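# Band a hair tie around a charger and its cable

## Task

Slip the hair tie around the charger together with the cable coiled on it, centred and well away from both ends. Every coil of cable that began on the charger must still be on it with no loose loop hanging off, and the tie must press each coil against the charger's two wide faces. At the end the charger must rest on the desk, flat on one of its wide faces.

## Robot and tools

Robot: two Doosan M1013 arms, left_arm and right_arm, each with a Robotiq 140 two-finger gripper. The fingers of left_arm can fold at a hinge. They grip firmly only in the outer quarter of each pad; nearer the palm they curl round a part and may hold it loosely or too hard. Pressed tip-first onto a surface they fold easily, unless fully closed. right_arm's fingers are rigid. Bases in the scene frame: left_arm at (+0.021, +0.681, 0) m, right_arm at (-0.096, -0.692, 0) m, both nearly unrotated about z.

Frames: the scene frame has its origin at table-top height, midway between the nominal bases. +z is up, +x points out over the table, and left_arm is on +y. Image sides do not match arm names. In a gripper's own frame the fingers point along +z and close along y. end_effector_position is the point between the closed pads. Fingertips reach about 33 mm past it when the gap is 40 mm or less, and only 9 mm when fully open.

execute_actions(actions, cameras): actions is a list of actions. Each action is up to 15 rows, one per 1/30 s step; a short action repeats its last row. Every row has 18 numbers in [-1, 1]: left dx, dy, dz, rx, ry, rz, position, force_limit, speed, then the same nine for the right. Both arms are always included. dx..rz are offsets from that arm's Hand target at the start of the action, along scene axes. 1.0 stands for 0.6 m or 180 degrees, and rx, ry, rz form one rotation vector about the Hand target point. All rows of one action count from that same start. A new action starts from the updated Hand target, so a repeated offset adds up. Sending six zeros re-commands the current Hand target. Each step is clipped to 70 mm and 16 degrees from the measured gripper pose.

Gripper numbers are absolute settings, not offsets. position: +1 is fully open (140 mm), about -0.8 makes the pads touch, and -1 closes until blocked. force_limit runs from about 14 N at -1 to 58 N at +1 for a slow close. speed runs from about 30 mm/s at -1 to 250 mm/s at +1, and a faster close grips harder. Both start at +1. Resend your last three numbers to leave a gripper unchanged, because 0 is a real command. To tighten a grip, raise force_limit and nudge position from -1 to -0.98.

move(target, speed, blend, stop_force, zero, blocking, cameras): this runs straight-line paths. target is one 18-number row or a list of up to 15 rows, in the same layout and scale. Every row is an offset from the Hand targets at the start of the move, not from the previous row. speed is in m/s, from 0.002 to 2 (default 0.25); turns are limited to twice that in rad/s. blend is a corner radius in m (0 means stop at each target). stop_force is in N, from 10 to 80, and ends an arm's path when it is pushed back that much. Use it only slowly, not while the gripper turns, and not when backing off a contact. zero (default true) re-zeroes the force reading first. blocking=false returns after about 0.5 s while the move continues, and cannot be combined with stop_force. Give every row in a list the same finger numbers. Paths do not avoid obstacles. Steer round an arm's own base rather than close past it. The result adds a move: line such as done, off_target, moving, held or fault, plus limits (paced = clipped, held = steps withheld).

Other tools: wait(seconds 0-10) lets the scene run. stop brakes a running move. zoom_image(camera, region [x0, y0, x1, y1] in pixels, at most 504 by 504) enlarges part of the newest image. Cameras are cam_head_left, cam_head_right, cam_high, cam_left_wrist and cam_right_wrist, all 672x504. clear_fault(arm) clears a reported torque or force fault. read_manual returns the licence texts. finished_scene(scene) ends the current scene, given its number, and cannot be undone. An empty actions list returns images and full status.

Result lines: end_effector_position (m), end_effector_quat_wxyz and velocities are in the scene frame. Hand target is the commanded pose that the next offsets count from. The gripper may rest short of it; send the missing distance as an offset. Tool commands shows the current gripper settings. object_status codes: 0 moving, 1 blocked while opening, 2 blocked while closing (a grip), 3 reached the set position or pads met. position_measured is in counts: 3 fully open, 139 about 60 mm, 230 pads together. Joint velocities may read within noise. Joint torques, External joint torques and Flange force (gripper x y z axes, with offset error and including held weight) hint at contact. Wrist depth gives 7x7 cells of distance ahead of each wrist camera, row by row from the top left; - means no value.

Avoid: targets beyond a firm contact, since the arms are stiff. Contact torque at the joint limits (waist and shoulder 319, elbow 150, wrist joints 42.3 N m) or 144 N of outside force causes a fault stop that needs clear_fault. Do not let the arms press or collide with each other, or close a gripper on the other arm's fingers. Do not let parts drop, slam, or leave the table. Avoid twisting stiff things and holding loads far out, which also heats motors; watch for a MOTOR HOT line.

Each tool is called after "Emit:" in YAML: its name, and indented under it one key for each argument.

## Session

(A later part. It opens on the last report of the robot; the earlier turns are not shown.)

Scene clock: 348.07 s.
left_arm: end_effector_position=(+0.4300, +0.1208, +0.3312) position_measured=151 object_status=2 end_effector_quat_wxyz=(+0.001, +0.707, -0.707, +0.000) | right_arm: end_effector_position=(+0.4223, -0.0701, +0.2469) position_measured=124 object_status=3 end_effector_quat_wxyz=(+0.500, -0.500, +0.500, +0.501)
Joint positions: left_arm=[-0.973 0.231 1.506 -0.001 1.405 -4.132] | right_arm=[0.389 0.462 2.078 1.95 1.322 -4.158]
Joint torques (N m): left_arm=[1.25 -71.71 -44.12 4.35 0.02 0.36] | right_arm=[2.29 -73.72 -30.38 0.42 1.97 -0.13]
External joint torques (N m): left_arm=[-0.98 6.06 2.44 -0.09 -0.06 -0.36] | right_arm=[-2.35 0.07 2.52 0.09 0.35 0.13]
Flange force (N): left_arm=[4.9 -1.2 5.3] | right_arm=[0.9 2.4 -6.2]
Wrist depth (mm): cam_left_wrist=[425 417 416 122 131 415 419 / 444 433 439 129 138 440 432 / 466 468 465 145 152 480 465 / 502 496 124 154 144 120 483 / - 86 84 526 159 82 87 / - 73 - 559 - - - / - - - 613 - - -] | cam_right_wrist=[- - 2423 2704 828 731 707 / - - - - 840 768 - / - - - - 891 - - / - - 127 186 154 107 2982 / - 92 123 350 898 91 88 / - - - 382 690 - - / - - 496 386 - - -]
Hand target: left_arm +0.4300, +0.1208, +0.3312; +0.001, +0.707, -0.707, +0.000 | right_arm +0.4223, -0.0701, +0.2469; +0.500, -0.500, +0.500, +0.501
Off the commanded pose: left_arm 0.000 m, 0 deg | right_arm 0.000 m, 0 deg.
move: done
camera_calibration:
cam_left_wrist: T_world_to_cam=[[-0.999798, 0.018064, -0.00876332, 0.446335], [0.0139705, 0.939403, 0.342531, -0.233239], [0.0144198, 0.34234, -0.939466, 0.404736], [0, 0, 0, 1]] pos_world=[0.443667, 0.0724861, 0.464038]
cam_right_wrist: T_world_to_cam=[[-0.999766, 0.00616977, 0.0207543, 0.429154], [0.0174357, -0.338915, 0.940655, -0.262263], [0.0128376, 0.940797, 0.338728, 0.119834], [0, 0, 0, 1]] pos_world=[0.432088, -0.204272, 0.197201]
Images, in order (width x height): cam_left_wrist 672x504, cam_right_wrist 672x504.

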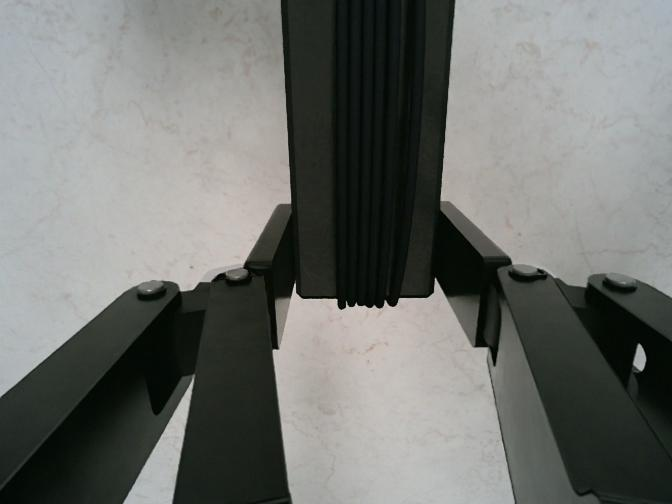

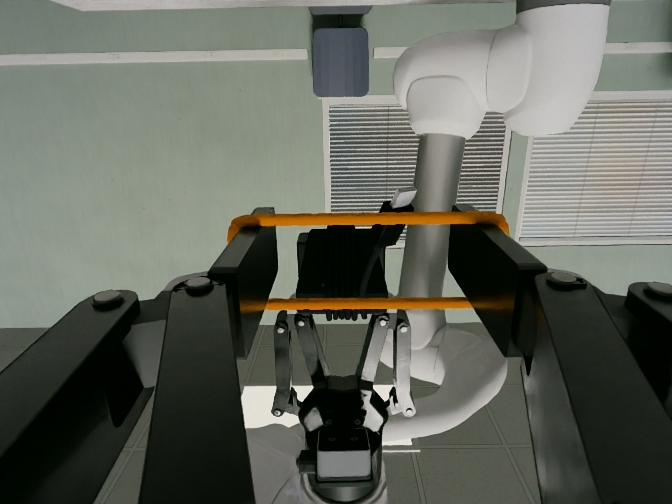

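Emit:
move:
  target:
    - [0,0,0,0,0,0,-1,0,-1,-0.008,-0.01,-0.025,0,0,0,0.04,1,-1]
    - [0,0,0,0,0,0,-1,0,-1,-0.008,0.06,-0.025,0,0,0,0.04,1,-1]
  speed: 0.05
  cameras: ["cam_right_wrist","cam_head_right"]

Emit:
zoom_image:
  camera: "cam_right_wrist"
  region: [205, 100, 525, 340]

Emit:
zoom_image:
  camera: "cam_head_right"
  region: [290, 250, 450, 370]

Scene clock: 355.77 s.
left_arm: end_effector_position=(+0.4300, +0.1208, +0.3312) position_measured=151 object_status=2 end_effector_quat_wxyz=(+0.001, +0.707, -0.707, +0.000) | right_arm: end_effector_position=(+0.4175, -0.0342, +0.2319) position_measured=124 object_status=3 end_effector_quat_wxyz=(+0.500, -0.500, +0.500, +0.501)
Joint positions: left_arm=[-0.973 0.231 1.506 -0.001 1.405 -4.132] | right_arm=[0.446 0.499 2.054 2.004 1.298 -4.184]
Joint torques (N m): left_arm=[1.31 -71.66 -44 4.31 0.03 0.39] | right_arm=[1.98 -76.3 -29.49 0.11 1.92 -0.12]
External joint torques (N m): left_arm=[-1.41 6.08 2.31 -0.07 -0.07 -0.39] | right_arm=[-2.01 0.13 2.18 0.22 0.42 0.13]
Flange force (N): left_arm=[5.5 -0.8 5.2] | right_arm=[1.0 2.0 -5.3]
Wrist depth (mm): cam_left_wrist=[- 425 416 122 132 416 412 / 438 444 443 128 140 430 444 / 473 471 463 145 152 467 467 / 499 496 122 154 144 480 488 / - 86 84 528 - 82 87 / - 73 - 591 567 - - / - - - 611 - - -] | cam_right_wrist=[2802 - 3186 2584 822 705 692 / - 2769 - - 813 745 3524 / - 5537 - - 861 - - / - 3020 127 137 140 - - / - 92 109 214 881 91 88 / - - 347 338 678 - - / - - 499 353 632 - -]
Hand target: left_arm +0.4300, +0.1208, +0.3312; +0.001, +0.707, -0.707, +0.000 | right_arm +0.4175, -0.0341, +0.2319; +0.500, -0.500, +0.500, +0.501
Off the commanded pose: left_arm 0.000 m, 0 deg | right_arm 0.000 m, 0 deg.
move: done
camera_calibration:
cam_right_wrist: T_world_to_cam=[[-0.999766, 0.00616977, 0.0207543, 0.424445], [0.0174357, -0.338915, 0.940655, -0.235868], [0.0128376, 0.940797, 0.338728, 0.0911083], [0, 0, 0, 1]] pos_world=[0.427288, -0.168272, 0.182201]
Images, in order (width x height): cam_head_right 672x504, cam_right_wrist 672x504.

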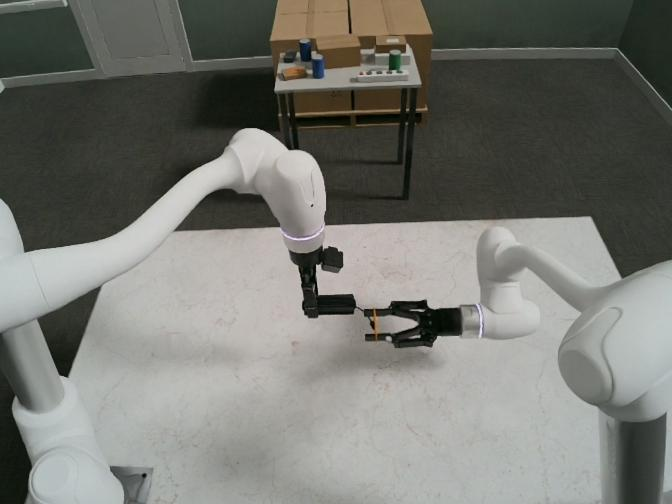

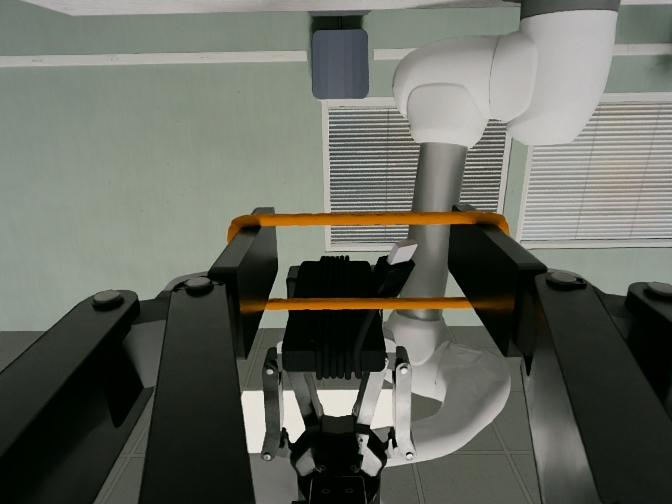

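Scaled by 1.575 from the camera's 672x504 image, which has a finer 960x720 frame.

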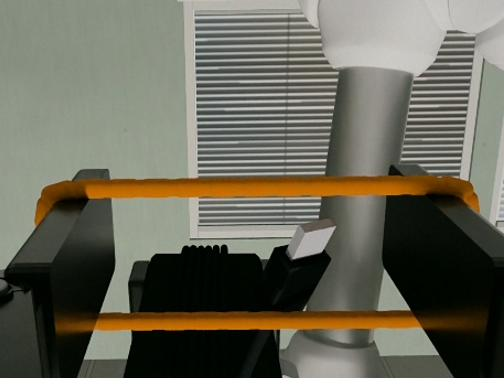

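Scaled by 3.150 from the camera's 672x504 image, which has a finer 960x720 frame.

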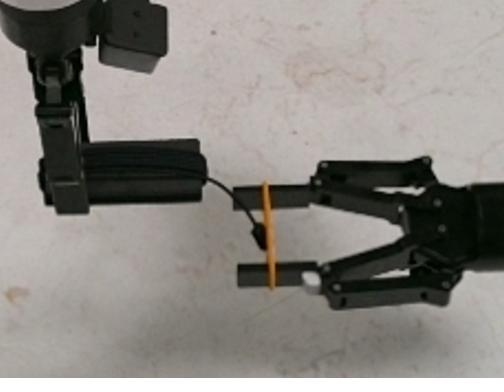

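Emit:
move:
  target:
    - [0,0,0,0,0,0,-1,0,-1,0.003,0.022,0.008,0,0,0,0.04,1,-1]
    - [0,0,0,0,0,0,-1,0,-1,0.015,0.035,0.05,0,0,0,0.04,1,-1]
  speed: 0.04
  cameras: ["cam_right_wrist","cam_head_right"]

Emit:
zoom_image:
  camera: "cam_right_wrist"
  region: [205, 100, 525, 340]

Emit:
zoom_image:
  camera: "cam_head_right"
  region: [290, 250, 450, 370]

Scene clock: 362.53 s.
left_arm: end_effector_position=(+0.4300, +0.1208, +0.3312) position_measured=151 object_status=2 end_effector_quat_wxyz=(+0.001, +0.707, -0.707, +0.000) | right_arm: end_effector_position=(+0.4265, -0.0131, +0.2619) position_measured=124 object_status=3 end_effector_quat_wxyz=(+0.500, -0.500, +0.500, +0.501)
Joint positions: left_arm=[-0.973 0.231 1.506 -0.001 1.405 -4.132] | right_arm=[0.468 0.476 2.007 2.004 1.257 -4.122]
Joint torques (N m): left_arm=[1.36 -71.87 -43.98 4.36 0.02 0.36] | right_arm=[2.43 -76.99 -32.22 0.23 1.95 0.01]
External joint torques (N m): left_arm=[-1.36 6.42 2.33 -0.12 -0.06 -0.36] | right_arm=[-2.36 0.33 2.53 0.11 0.31 -0.01]
Flange force (N): left_arm=[5.8 -1.2 5.3] | right_arm=[1.6 2.1 -6.0]
Wrist depth (mm): cam_left_wrist=[421 412 - 121 132 417 418 / 438 441 441 129 138 438 438 / 471 478 469 147 152 463 462 / 495 497 124 154 144 482 489 / - 86 85 538 529 82 87 / - 73 - 582 - - - / - - - 591 606 - -] | cam_right_wrist=[- - - 2423 786 698 663 / 2643 - - - 780 738 2704 / - - - - 120 5168 2528 / - - 127 213 137 - - / - 92 110 190 846 91 91 / - - - 316 330 - - / - - 468 329 329 - -]
Hand target: left_arm +0.4300, +0.1208, +0.3312; +0.001, +0.707, -0.707, +0.000 | right_arm +0.4265, -0.0131, +0.2619; +0.500, -0.500, +0.500, +0.501
Off the commanded pose: left_arm 0.000 m, 0 deg | right_arm 0.000 m, 0 deg.
move: done
camera_calibration:
cam_right_wrist: T_world_to_cam=[[-0.999766, 0.00616977, 0.0207543, 0.432692], [0.0174357, -0.338915, 0.940655, -0.257034], [0.0128376, 0.940797, 0.338728, 0.061108], [0, 0, 0, 1]] pos_world=[0.436288, -0.147272, 0.212101]
Images, in order (width x height): cam_head_right 672x504, cam_right_wrist 672x504.

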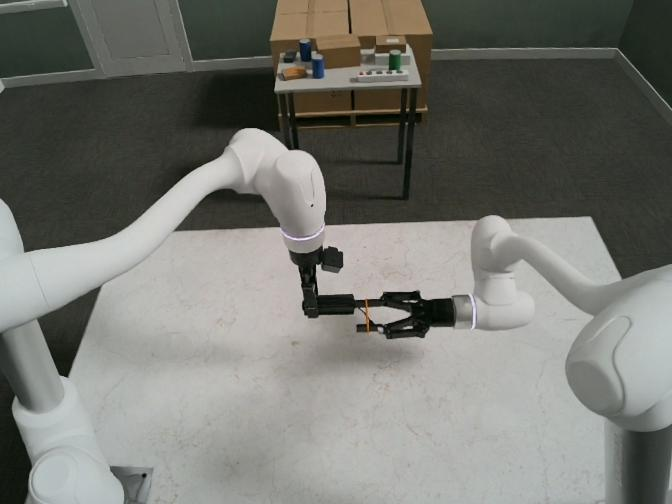

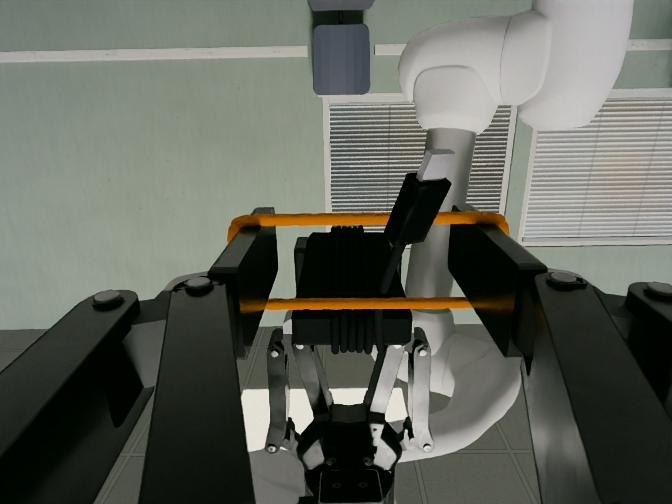

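Scaled by 1.575 from the camera's 672x504 image, which has a finer 960x720 frame.

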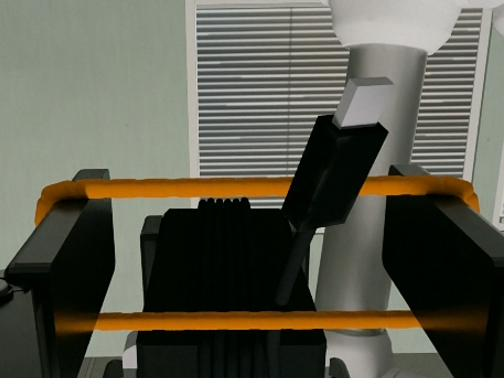

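Scaled by 3.150 from the camera's 672x504 image, which has a finer 960x720 frame.

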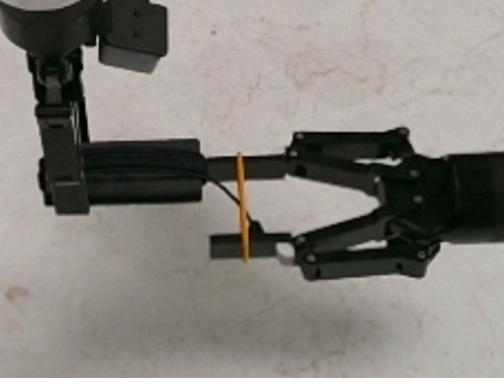

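Emit:
move:
  target: [0,0,0,0,0,0,-1,0,-1,0.009,-0.003,0.068,0,0,0,0.04,1,-1]
  speed: 0.04
  cameras: ["cam_right_wrist","cam_head_right"]

Emit:
zoom_image:
  camera: "cam_right_wrist"
  region: [205, 100, 525, 340]

Emit:
zoom_image:
  camera: "cam_head_right"
  region: [290, 250, 450, 370]

Scene clock: 367.97 s.
left_arm: end_effector_position=(+0.4300, +0.1208, +0.3312) position_measured=151 object_status=2 end_effector_quat_wxyz=(+0.001, +0.707, -0.707, +0.000) | right_arm: end_effector_position=(+0.4319, -0.0149, +0.3027) position_measured=124 object_status=3 end_effector_quat_wxyz=(+0.500, -0.500, +0.500, +0.501)
Joint positions: left_arm=[-0.973 0.231 1.506 -0.001 1.405 -4.132] | right_arm=[0.462 0.424 1.983 1.975 1.23 -4.048]
Joint torques (N m): left_arm=[1.47 -71.73 -44.07 4.32 0.03 0.38] | right_arm=[2.3 -74.38 -34.32 0.34 1.85 0.07]
External joint torques (N m): left_arm=[-1.4 6.44 2.45 -0.07 -0.08 -0.38] | right_arm=[-2.29 0.36 2.27 0.12 0.29 -0.07]
Flange force (N): left_arm=[5.7 -1.0 5.5] | right_arm=[1.9 1.7 -5.6]
Wrist depth (mm): cam_left_wrist=[421 418 415 122 131 414 413 / 441 438 442 129 140 440 435 / 469 466 467 145 152 - 454 / 485 496 123 154 144 483 484 / - 86 84 526 - 82 87 / - 73 - 571 - - - / - - - 616 - - -] | cam_right_wrist=[- 2907 2398 2613 770 698 676 / - - - - 778 694 - / 3524 - - 3813 819 3276 - / - 3471 127 172 155 3276 3322 / - 92 123 306 293 91 88 / - - 502 314 321 - - / - - 434 313 325 - -]
Hand target: left_arm +0.4300, +0.1208, +0.3312; +0.001, +0.707, -0.707, +0.000 | right_arm +0.4319, -0.0149, +0.3027; +0.500, -0.500, +0.500, +0.501
Off the commanded pose: left_arm 0.000 m, 0 deg | right_arm 0.000 m, 0 deg.
move: done
camera_calibration:
cam_right_wrist: T_world_to_cam=[[-0.999766, 0.00616977, 0.0207543, 0.437255], [0.0174357, -0.338915, 0.940655, -0.296083], [0.0128376, 0.940797, 0.338728, 0.048818], [0, 0, 0, 1]] pos_world=[0.441688, -0.148972, 0.252901]
Images, in order (width x height): cam_head_right 672x504, cam_right_wrist 672x504.

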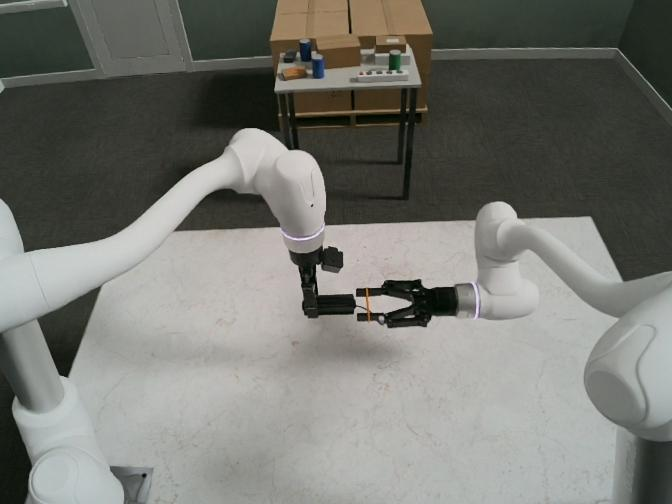

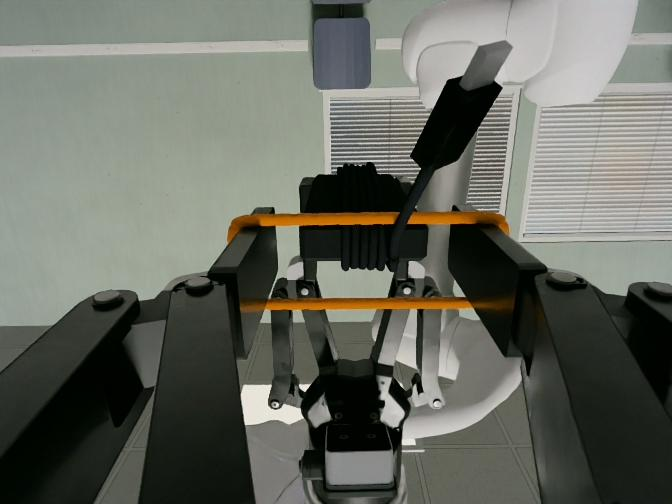

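Scaled by 1.575 from the camera's 672x504 image, which has a finer 960x720 frame.

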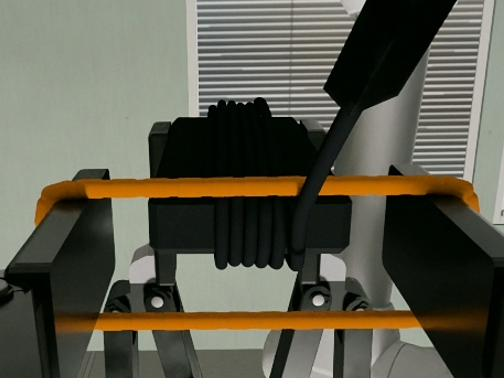

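Scaled by 3.150 from the camera's 672x504 image, which has a finer 960x720 frame.

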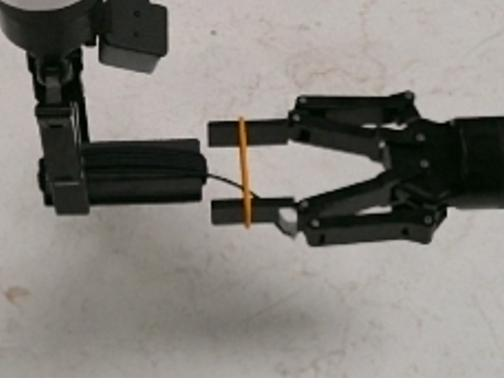

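Emit:
move:
  target: [0,0,0,0,0,0,-1,0,-1,0,0.055,0.0025,0,0,0,0.04,1,-1]
  speed: 0.03
  stop_force: 25
  cameras: ["cam_right_wrist","cam_left_wrist"]

Emit:
zoom_image:
  camera: "cam_right_wrist"
  region: [205, 100, 525, 340]

Emit:
zoom_image:
  camera: "cam_left_wrist"
  region: [205, 0, 525, 320]

Scene clock: 377.37 s.
left_arm: end_effector_position=(+0.4300, +0.1208, +0.3312) position_measured=151 object_status=2 end_effector_quat_wxyz=(+0.001, +0.707, -0.707, +0.000) | right_arm: end_effector_position=(+0.4319, +0.0181, +0.3042) position_measured=124 object_status=3 end_effector_quat_wxyz=(+0.500, -0.500, +0.500, +0.501)
Joint positions: left_arm=[-0.973 0.231 1.506 -0.001 1.405 -4.132] | right_arm=[0.506 0.444 1.945 2.006 1.196 -4.044]
Joint torques (N m): left_arm=[0.81 -71.85 -44.54 4.19 -0.27 0.4] | right_arm=[2.86 -76.15 -35.34 0.24 1.76 -0.08]
External joint torques (N m): left_arm=[-0.64 6.62 2.96 0.06 0.22 -0.4] | right_arm=[-2.85 -0.32 2.71 0.1 0.38 0.08]
Flange force (N): left_arm=[4.6 -1.5 5.8] | right_arm=[1.1 2.3 -7.4]
Wrist depth (mm): cam_left_wrist=[444 417 419 123 132 414 418 / 444 439 438 128 138 437 438 / 469 461 466 145 142 462 - / 489 499 124 154 144 483 493 / - 86 84 497 529 82 87 / - 73 - - - - - / - - - 613 - - -] | cam_right_wrist=[- 3371 3230 2673 729 648 624 / - - - 2982 763 696 2643 / - 3751 3813 3230 770 3692 - / - 3371 127 140 139 3371 - / - 91 123 253 251 91 88 / - - 271 276 270 - - / - - 433 284 288 - -]
Hand target: left_arm +0.4300, +0.1208, +0.3312; +0.001, +0.707, -0.707, +0.000 | right_arm +0.4319, +0.0181, +0.3042; +0.500, -0.500, +0.500, +0.501
Off the commanded pose: left_arm 0.000 m, 0 deg | right_arm 0.000 m, 0 deg.
move: done
camera_calibration:
cam_left_wrist: T_world_to_cam=[[-0.999798, 0.018064, -0.00876332, 0.446335], [0.0139705, 0.939403, 0.342531, -0.233239], [0.0144198, 0.34234, -0.939466, 0.404736], [0, 0, 0, 1]] pos_world=[0.443667, 0.0724861, 0.464038]
cam_right_wrist: T_world_to_cam=[[-0.999766, 0.00616977, 0.0207543, 0.437018], [0.0174357, -0.338915, 0.940655, -0.286403], [0.0128376, 0.940797, 0.338728, 0.0172297], [0, 0, 0, 1]] pos_world=[0.441688, -0.115972, 0.254501]
Images, in order (width x height): cam_left_wrist 672x504, cam_right_wrist 672x504.

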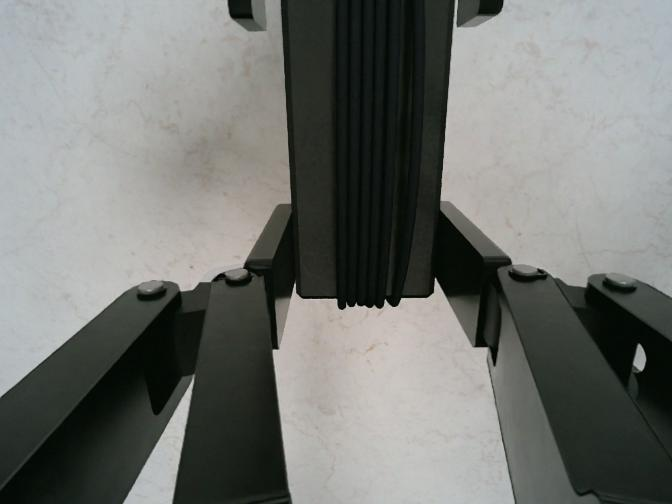

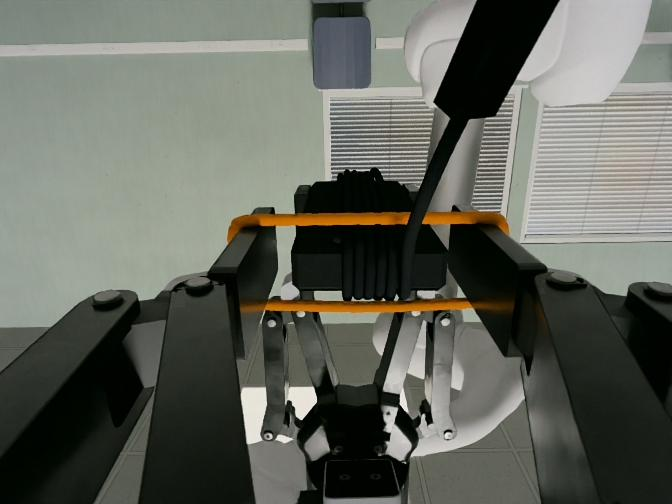

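Scaled by 1.575 from the camera's 672x504 image, which has a finer 960x720 frame.

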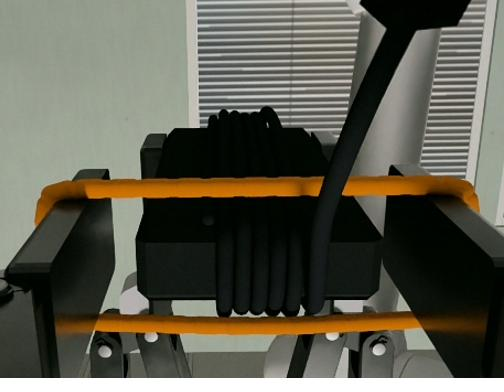

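Scaled by 1.575 from the camera's 672x504 image, which has a finer 960x720 frame.

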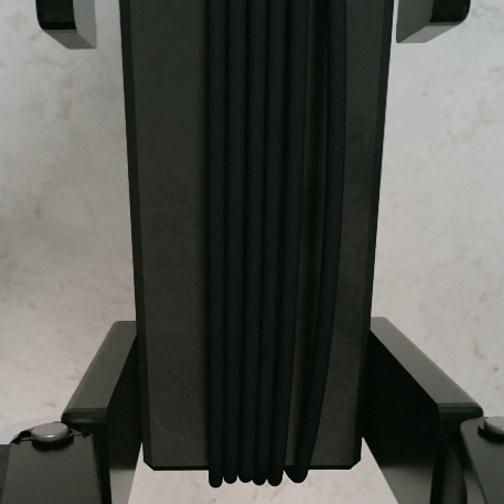

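Emit:
move:
  target:
    - [0,0,0,0,0,0,-1,0,-1,-0.0042,0.0,0.002,0,0,0,0.04,1,-1]
    - [0,0,0,0,0,0,-1,0,-1,-0.0042,0.04,0.002,0,0,0,0.04,1,-1]
  speed: 0.03
  stop_force: 25
  cameras: ["cam_right_wrist","cam_left_wrist"]

Emit:
zoom_image:
  camera: "cam_right_wrist"
  region: [205, 100, 525, 340]

Emit:
zoom_image:
  camera: "cam_left_wrist"
  region: [205, 0, 525, 320]

Scene clock: 385.13 s.
left_arm: end_effector_position=(+0.4300, +0.1208, +0.3312) position_measured=151 object_status=2 end_effector_quat_wxyz=(+0.001, +0.707, -0.707, +0.000) | right_arm: end_effector_position=(+0.4294, +0.0421, +0.3054) position_measured=124 object_status=3 end_effector_quat_wxyz=(+0.500, -0.500, +0.500, +0.501)
Joint positions: left_arm=[-0.973 0.231 1.506 -0.001 1.405 -4.132] | right_arm=[0.539 0.457 1.92 2.029 1.17 -4.042]
Joint torques (N m): left_arm=[0.54 -72.39 -45.69 3.88 -0.72 0.38] | right_arm=[4.07 -76.79 -35.45 -0.03 1.4 -0.11]
External joint torques (N m): left_arm=[-0.7 7.01 4.03 0.36 0.67 -0.38] | right_arm=[-4.1 -1.26 2.45 0.29 0.74 0.11]
Flange force (N): left_arm=[3.6 -0.7 6.6] | right_arm=[0.1 1.7 -9.5]
Wrist depth (mm): cam_left_wrist=[418 416 132 127 131 412 414 / 441 437 440 137 138 437 438 / 468 473 466 145 146 461 464 / 498 498 124 154 144 481 475 / - 86 84 531 524 82 87 / - 73 - 569 569 - - / - - - 717 614 - -] | cam_right_wrist=[- - - 2528 - 632 610 / - 3186 - 2802 - 690 - / - 3420 - - - 3020 3420 / - - 127 129 139 113 - / - 92 123 231 230 91 88 / - - 243 256 245 - - / - - 401 262 263 - -]
Hand target: left_arm +0.4300, +0.1208, +0.3312; +0.001, +0.707, -0.707, +0.000 | right_arm +0.4294, +0.0421, +0.3054; +0.500, -0.500, +0.500, +0.501
Off the commanded pose: left_arm 0.000 m, 0 deg | right_arm 0.000 m, 0 deg.
move: done
camera_calibration:
cam_left_wrist: T_world_to_cam=[[-0.999798, 0.018064, -0.00876332, 0.446335], [0.0139705, 0.939403, 0.342531, -0.233239], [0.0144198, 0.34234, -0.939466, 0.404736], [0, 0, 0, 1]] pos_world=[0.443667, 0.0724861, 0.464038]
cam_right_wrist: T_world_to_cam=[[-0.999766, 0.00616977, 0.0207543, 0.434346], [0.0174357, -0.338915, 0.940655, -0.279355], [0.0128376, 0.940797, 0.338728, -0.00572379], [0, 0, 0, 1]] pos_world=[0.439188, -0.0919724, 0.255701]
Images, in order (width x height): cam_left_wrist 672x504, cam_right_wrist 672x504.

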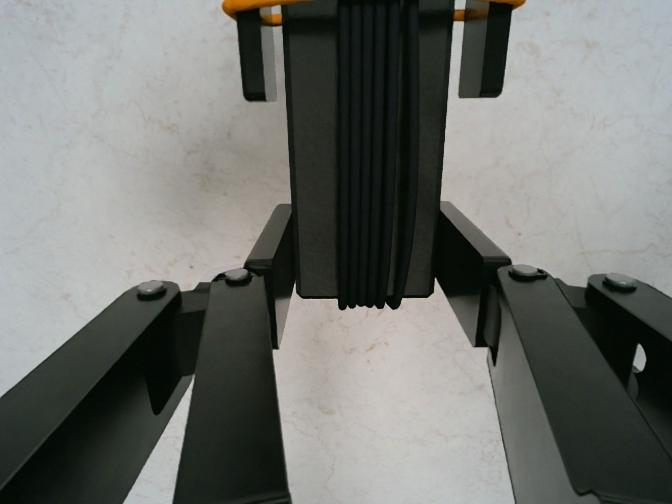

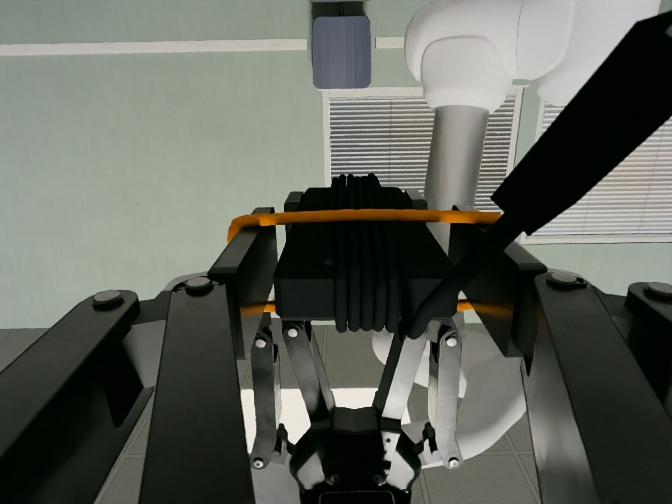

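Scaled by 1.575 from the camera's 672x504 image, which has a finer 960x720 frame.

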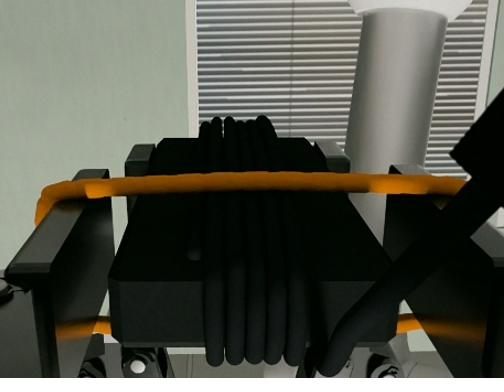

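Scaled by 1.575 from the camera's 672x504 image, which has a finer 960x720 frame.

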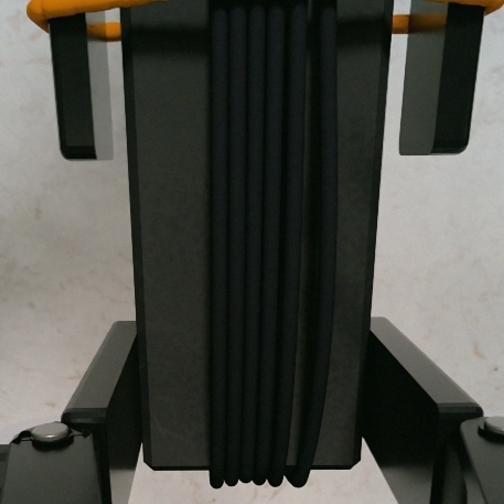

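Emit:
move:
  target: [0,0,0,0,0,0,-1,0,-1,0,0.042,0,0,0,0,0.04,1,-1]
  speed: 0.03
  stop_force: 25
  cameras: ["cam_right_wrist","cam_left_wrist"]

Emit:
zoom_image:
  camera: "cam_right_wrist"
  region: [205, 100, 525, 340]

Emit:
zoom_image:
  camera: "cam_left_wrist"
  region: [205, 0, 525, 320]

Scene clock: 391.87 s.
left_arm: end_effector_position=(+0.4300, +0.1208, +0.3312) position_measured=151 object_status=2 end_effector_quat_wxyz=(+0.001, +0.707, -0.707, +0.000) | right_arm: end_effector_position=(+0.4294, +0.0673, +0.3054) position_measured=124 object_status=3 end_effector_quat_wxyz=(+0.500, -0.500, +0.500, +0.501)
Joint positions: left_arm=[-0.973 0.231 1.506 -0.001 1.405 -4.132] | right_arm=[0.569 0.476 1.888 2.05 1.145 -4.04]
Joint torques (N m): left_arm=[0.84 -72.04 -45 4.05 -0.43 0.37] | right_arm=[3.27 -79.56 -36.09 -0.07 1.67 -0.1]
External joint torques (N m): left_arm=[-0.96 6.92 3.45 0.18 0.39 -0.37] | right_arm=[-3.29 -0.3 2.83 0.24 0.45 0.1]
Flange force (N): left_arm=[4.5 -0.9 6.3] | right_arm=[1.3 2.0 -8.1]
Wrist depth (mm): cam_left_wrist=[419 418 133 129 128 128 418 / 432 434 138 136 138 440 438 / 468 462 - 147 144 468 465 / 496 495 124 154 145 105 - / - 86 84 543 531 82 87 / - 73 - 594 - - - / - - - 614 - - -] | cam_right_wrist=[2528 - - 2643 705 639 596 / - - 3020 3143 738 713 - / 3143 - - 3230 736 - - / - - 127 110 136 - - / - 92 99 94 - - - / - - 217 213 214 - - / - - 232 233 227 - -]
Hand target: left_arm +0.4300, +0.1208, +0.3312; +0.001, +0.707, -0.707, +0.000 | right_arm +0.4294, +0.0673, +0.3054; +0.500, -0.500, +0.500, +0.501
Off the commanded pose: left_arm 0.000 m, 0 deg | right_arm 0.000 m, 0 deg.
move: done
camera_calibration:
cam_left_wrist: T_world_to_cam=[[-0.999798, 0.018064, -0.00876332, 0.446335], [0.0139705, 0.939403, 0.342531, -0.233239], [0.0144198, 0.34234, -0.939466, 0.404736], [0, 0, 0, 1]] pos_world=[0.443667, 0.0724861, 0.464038]
cam_right_wrist: T_world_to_cam=[[-0.999766, 0.00616977, 0.0207543, 0.43419], [0.0174357, -0.338915, 0.940655, -0.270814], [0.0128376, 0.940797, 0.338728, -0.0294319], [0, 0, 0, 1]] pos_world=[0.439188, -0.0667724, 0.255701]
Images, in order (width x height): cam_left_wrist 672x504, cam_right_wrist 672x504.

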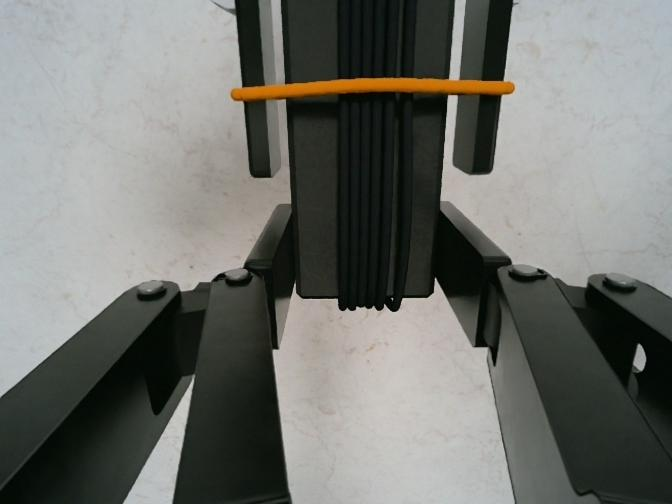

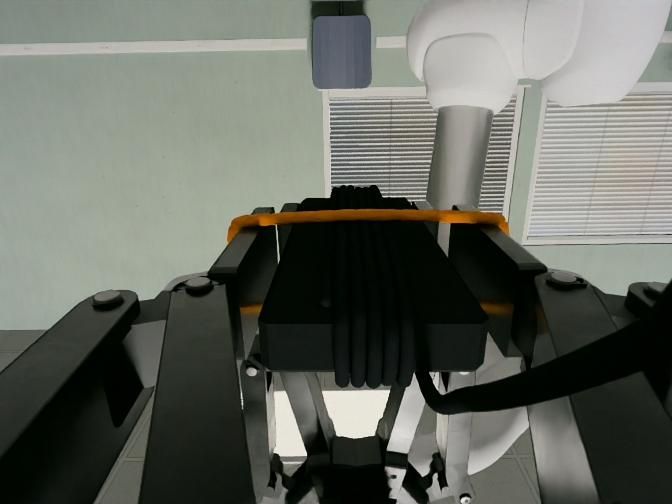

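Scaled by 1.575 from the camera's 672x504 image, which has a finer 960x720 frame.

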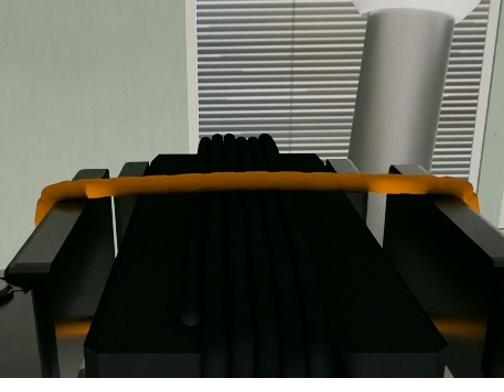

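Scaled by 1.575 from the camera's 672x504 image, which has a finer 960x720 frame.

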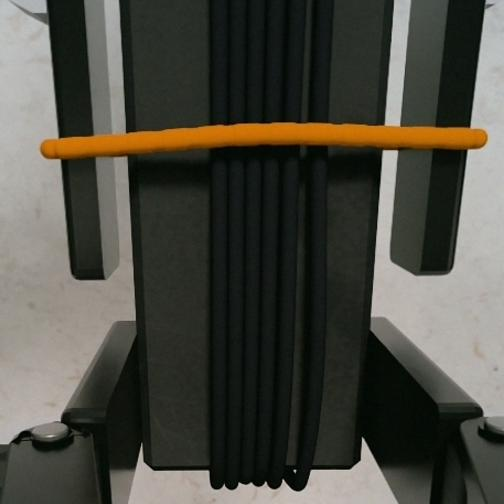

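Emit:
move:
  target:
    - [0,0,0,0,0,0,-1,0,-1,0,0,0,0,0,0,-0.12,1,-1]
    - [0,0,0,0,0,0,-1,0,-1,0,-0.025,0,0,0,0,-0.12,1,-1]
  speed: 0.03
  cameras: ["cam_right_wrist","cam_left_wrist"]

Emit:
zoom_image:
  camera: "cam_left_wrist"
  region: [205, 0, 525, 320]

Scene clock: 397.20 s.
left_arm: end_effector_position=(+0.4300, +0.1208, +0.3312) position_measured=151 object_status=2 end_effector_quat_wxyz=(+0.001, +0.707, -0.707, +0.000) | right_arm: end_effector_position=(+0.4293, +0.0524, +0.3054) position_measured=144 object_status=3 end_effector_quat_wxyz=(+0.500, -0.500, +0.500, +0.501)
Joint positions: left_arm=[-0.973 0.231 1.506 -0.001 1.405 -4.132] | right_arm=[0.551 0.465 1.907 2.038 1.16 -4.041]
Joint torques (N m): left_arm=[6.9 -72.27 -44.42 6.66 0 -0.01] | right_arm=[3.16 -80.39 -31.83 -1.49 2.84 -0.16]
External joint torques (N m): left_arm=[-6.84 7 2.82 -2.42 -0.05 0.01] | right_arm=[-3.15 1.78 -1.17 1.71 -0.71 0.16]
Flange force (N): left_arm=[9.8 5.0 6.1] | right_arm=[2.0 -4.6 1.1]
Wrist depth (mm): cam_left_wrist=[420 418 132 129 128 414 417 / 451 438 429 137 136 444 438 / 468 469 463 146 146 463 463 / 485 493 123 154 146 109 488 / - 86 84 526 525 83 87 / - 73 - 566 567 - - / - - - 614 613 - -] | cam_right_wrist=[- - - 2613 720 - - / 3276 - - - 770 - - / - 2871 - - - - - / - - 115 - - - 3692 / - 92 94 109 - 85 84 / - 77 - 246 232 - - / - - - 246 251 - -]
Hand target: left_arm +0.4300, +0.1208, +0.3312; +0.001, +0.707, -0.707, +0.000 | right_arm +0.4294, +0.0523, +0.3054; +0.500, -0.500, +0.500, +0.501
Off the commanded pose: left_arm 0.000 m, 0 deg | right_arm 0.000 m, 0 deg.
move: done
camera_calibration:
cam_left_wrist: T_world_to_cam=[[-0.999798, 0.0180643, -0.00876501, 0.446335], [0.0139715, 0.939435, 0.342443, -0.233201], [0.0144201, 0.342251, -0.939498, 0.404757], [0, 0, 0, 1]] pos_world=[0.443667, 0.0724861, 0.464038]
cam_right_wrist: T_world_to_cam=[[-0.999766, 0.00616977, 0.0207543, 0.434283], [0.0174357, -0.338915, 0.940655, -0.275898], [0.0128376, 0.940797, 0.338728, -0.0153199], [0, 0, 0, 1]] pos_world=[0.439188, -0.0817724, 0.255701]
Images, in order (width x height): cam_left_wrist 672x504, cam_right_wrist 672x504.

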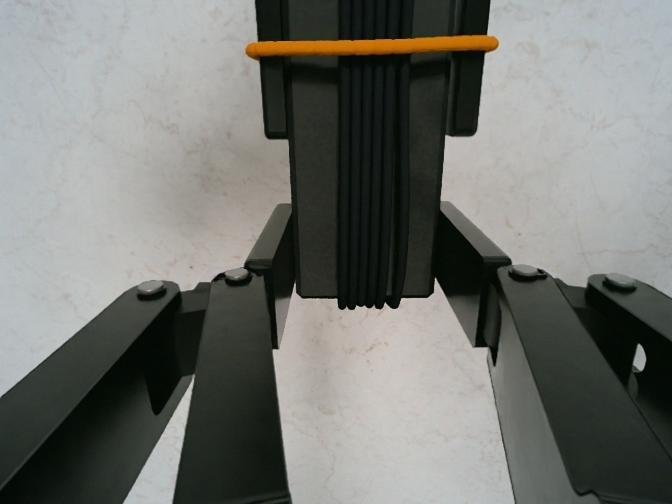

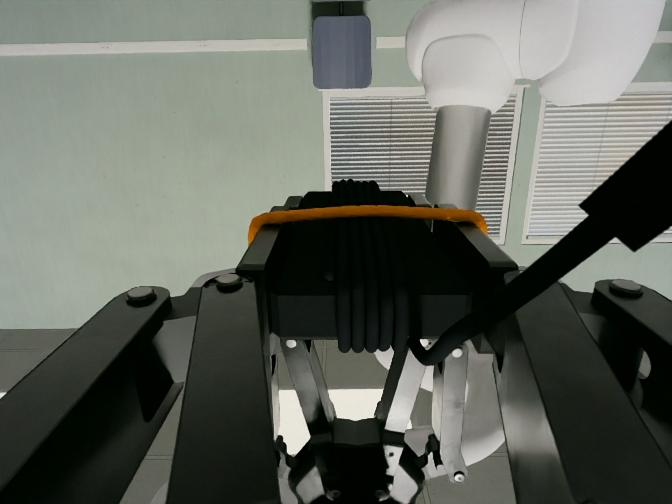

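Scaled by 1.575 from the camera's 672x504 image, which has a finer 960x720 frame.

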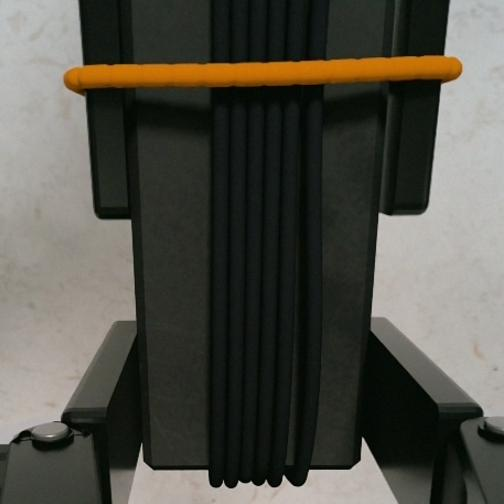

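Emit:
move:
  target:
    - [0,0,0,0,0,0,-1,0,-1,0,0.033,0,0,0,0,-0.12,1,-1]
    - [0,0,0,0,0,0,-1,0,-1,0,0.033,0,0,0,0,-1,0,-1]
  speed: 0.03
  cameras: ["cam_left_wrist"]

Emit:
wait:
  seconds: 1

Emit:
zoom_image:
  camera: "cam_left_wrist"
  region: [205, 0, 525, 320]

Scene clock: 413.07 s.
left_arm: end_effector_position=(+0.4300, +0.1209, +0.3311) position_measured=151 object_status=2 end_effector_quat_wxyz=(+0.001, +0.707, -0.707, +0.000) | right_arm: end_effector_position=(+0.4294, +0.0721, +0.3054) position_measured=150 object_status=0 end_effector_quat_wxyz=(+0.500, -0.500, +0.500, +0.501)
Joint positions: left_arm=[-0.973 0.231 1.506 -0.001 1.405 -4.132] | right_arm=[0.575 0.48 1.882 2.054 1.14 -4.039]
Joint torques (N m): left_arm=[9.14 -67.35 -53.62 7.98 -7.95 -0.16] | right_arm=[27.22 -82.66 -32.64 -5.3 6.74 -0.27]
External joint torques (N m): left_arm=[-9.31 1.85 11.95 -3.74 7.91 0.16] | right_arm=[-27.21 2.05 -0.78 5.45 -4.6 0.27]
Flange force (N): left_arm=[-7.1 21.5 4.4] | right_arm=[1.8 -20.5 -20.7]
Wrist depth (mm): cam_left_wrist=[419 421 131 129 128 413 414 / 440 443 434 137 135 438 436 / 464 467 156 146 145 465 - / 499 496 122 154 152 477 489 / - 86 84 530 529 83 87 / - 73 - - - - - / - - - 614 605 - -] | cam_right_wrist=[- - - 2704 694 634 587 / - - - - 709 680 614 / - 3020 - - 743 - - / - - 129 133 135 - - / - 92 - 90 - - - / - 80 - 206 - - - / - - - 228 222 - -]
Hand target: left_arm +0.4300, +0.1208, +0.3312; +0.001, +0.707, -0.707, +0.000 | right_arm +0.4294, +0.0721, +0.3054; +0.500, -0.500, +0.500, +0.501
Off the commanded pose: left_arm 0.000 m, 0 deg | right_arm 0.000 m, 0 deg.
move: done
camera_calibration:
cam_left_wrist: T_world_to_cam=[[-0.9998, 0.0180314, -0.00866701, 0.446291], [0.0139715, 0.939371, 0.342618, -0.233372], [0.0143194, 0.342428, -0.939435, 0.404725], [0, 0, 0, 1]] pos_world=[0.443667, 0.0725862, 0.464038]
Images, in order (width x height): cam_left_wrist 672x504.

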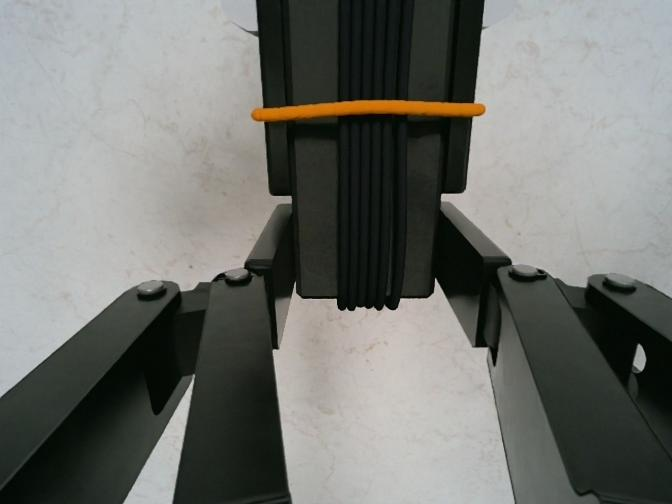

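Scene clock: 414.07 s.
left_arm: end_effector_position=(+0.4300, +0.1208, +0.3312) position_measured=151 object_status=2 end_effector_quat_wxyz=(+0.001, +0.707, -0.707, +0.000) | right_arm: end_effector_position=(+0.4294, +0.0721, +0.3054) position_measured=150 object_status=2 end_effector_quat_wxyz=(+0.500, -0.500, +0.500, +0.501)
Joint positions: left_arm=[-0.973 0.231 1.506 -0.001 1.405 -4.132] | right_arm=[0.575 0.48 1.882 2.054 1.14 -4.039]
Joint torques (N m): left_arm=[8.58 -67.01 -54.33 7.88 -8.6 -0.18] | right_arm=[28.42 -83.03 -33.05 -5.42 6.88 -0.19]
External joint torques (N m): left_arm=[-8.48 1.25 12.6 -3.63 8.56 0.18] | right_arm=[-28.42 2.43 -0.49 5.58 -4.75 0.2]
Flange force (N): left_arm=[-9.4 21.7 4.1] | right_arm=[2.5 -21.2 -22.0]
Wrist depth (mm): cam_left_wrist=[415 416 131 129 129 415 413 / 442 441 136 136 135 437 - / 469 468 463 147 146 463 470 / 496 493 122 154 148 480 488 / - 86 85 536 533 83 87 / - 73 - 567 566 - - / - - - 628 - - -] | cam_right_wrist=[- - 2584 2556 698 639 586 / 2907 - - 2448 741 692 607 / - - - - 741 - - / - 3276 128 122 115 - - / - 92 - 91 - - - / - 80 - 207 - - - / - - - 228 219 - -]
Hand target: left_arm +0.4300, +0.1208, +0.3312; +0.001, +0.707, -0.707, +0.000 | right_arm +0.4294, +0.0721, +0.3054; +0.500, -0.500, +0.500, +0.501
Tool commands: left_gripper/position=-1.0 left_gripper/force_limit=+0.0 left_gripper/speed=-1.0 right_gripper/position=-1.0 right_gripper/force_limit=+0.0 right_gripper/speed=-1.0
Off the commanded pose: left_arm 0.000 m, 0 deg | right_arm 0.000 m, 0 deg.
wait: 1.00 s; at rest by 0.17 s

Scaled by 1.575 from the camera's 672x504 image, which has a finer 960x720 frame.
This view is cut from an older image: the scene may have changed since it was taken.

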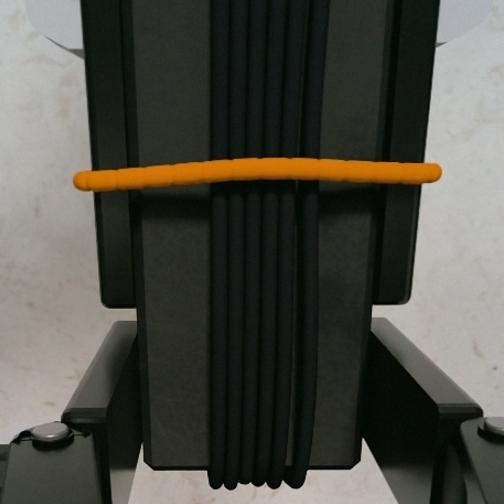

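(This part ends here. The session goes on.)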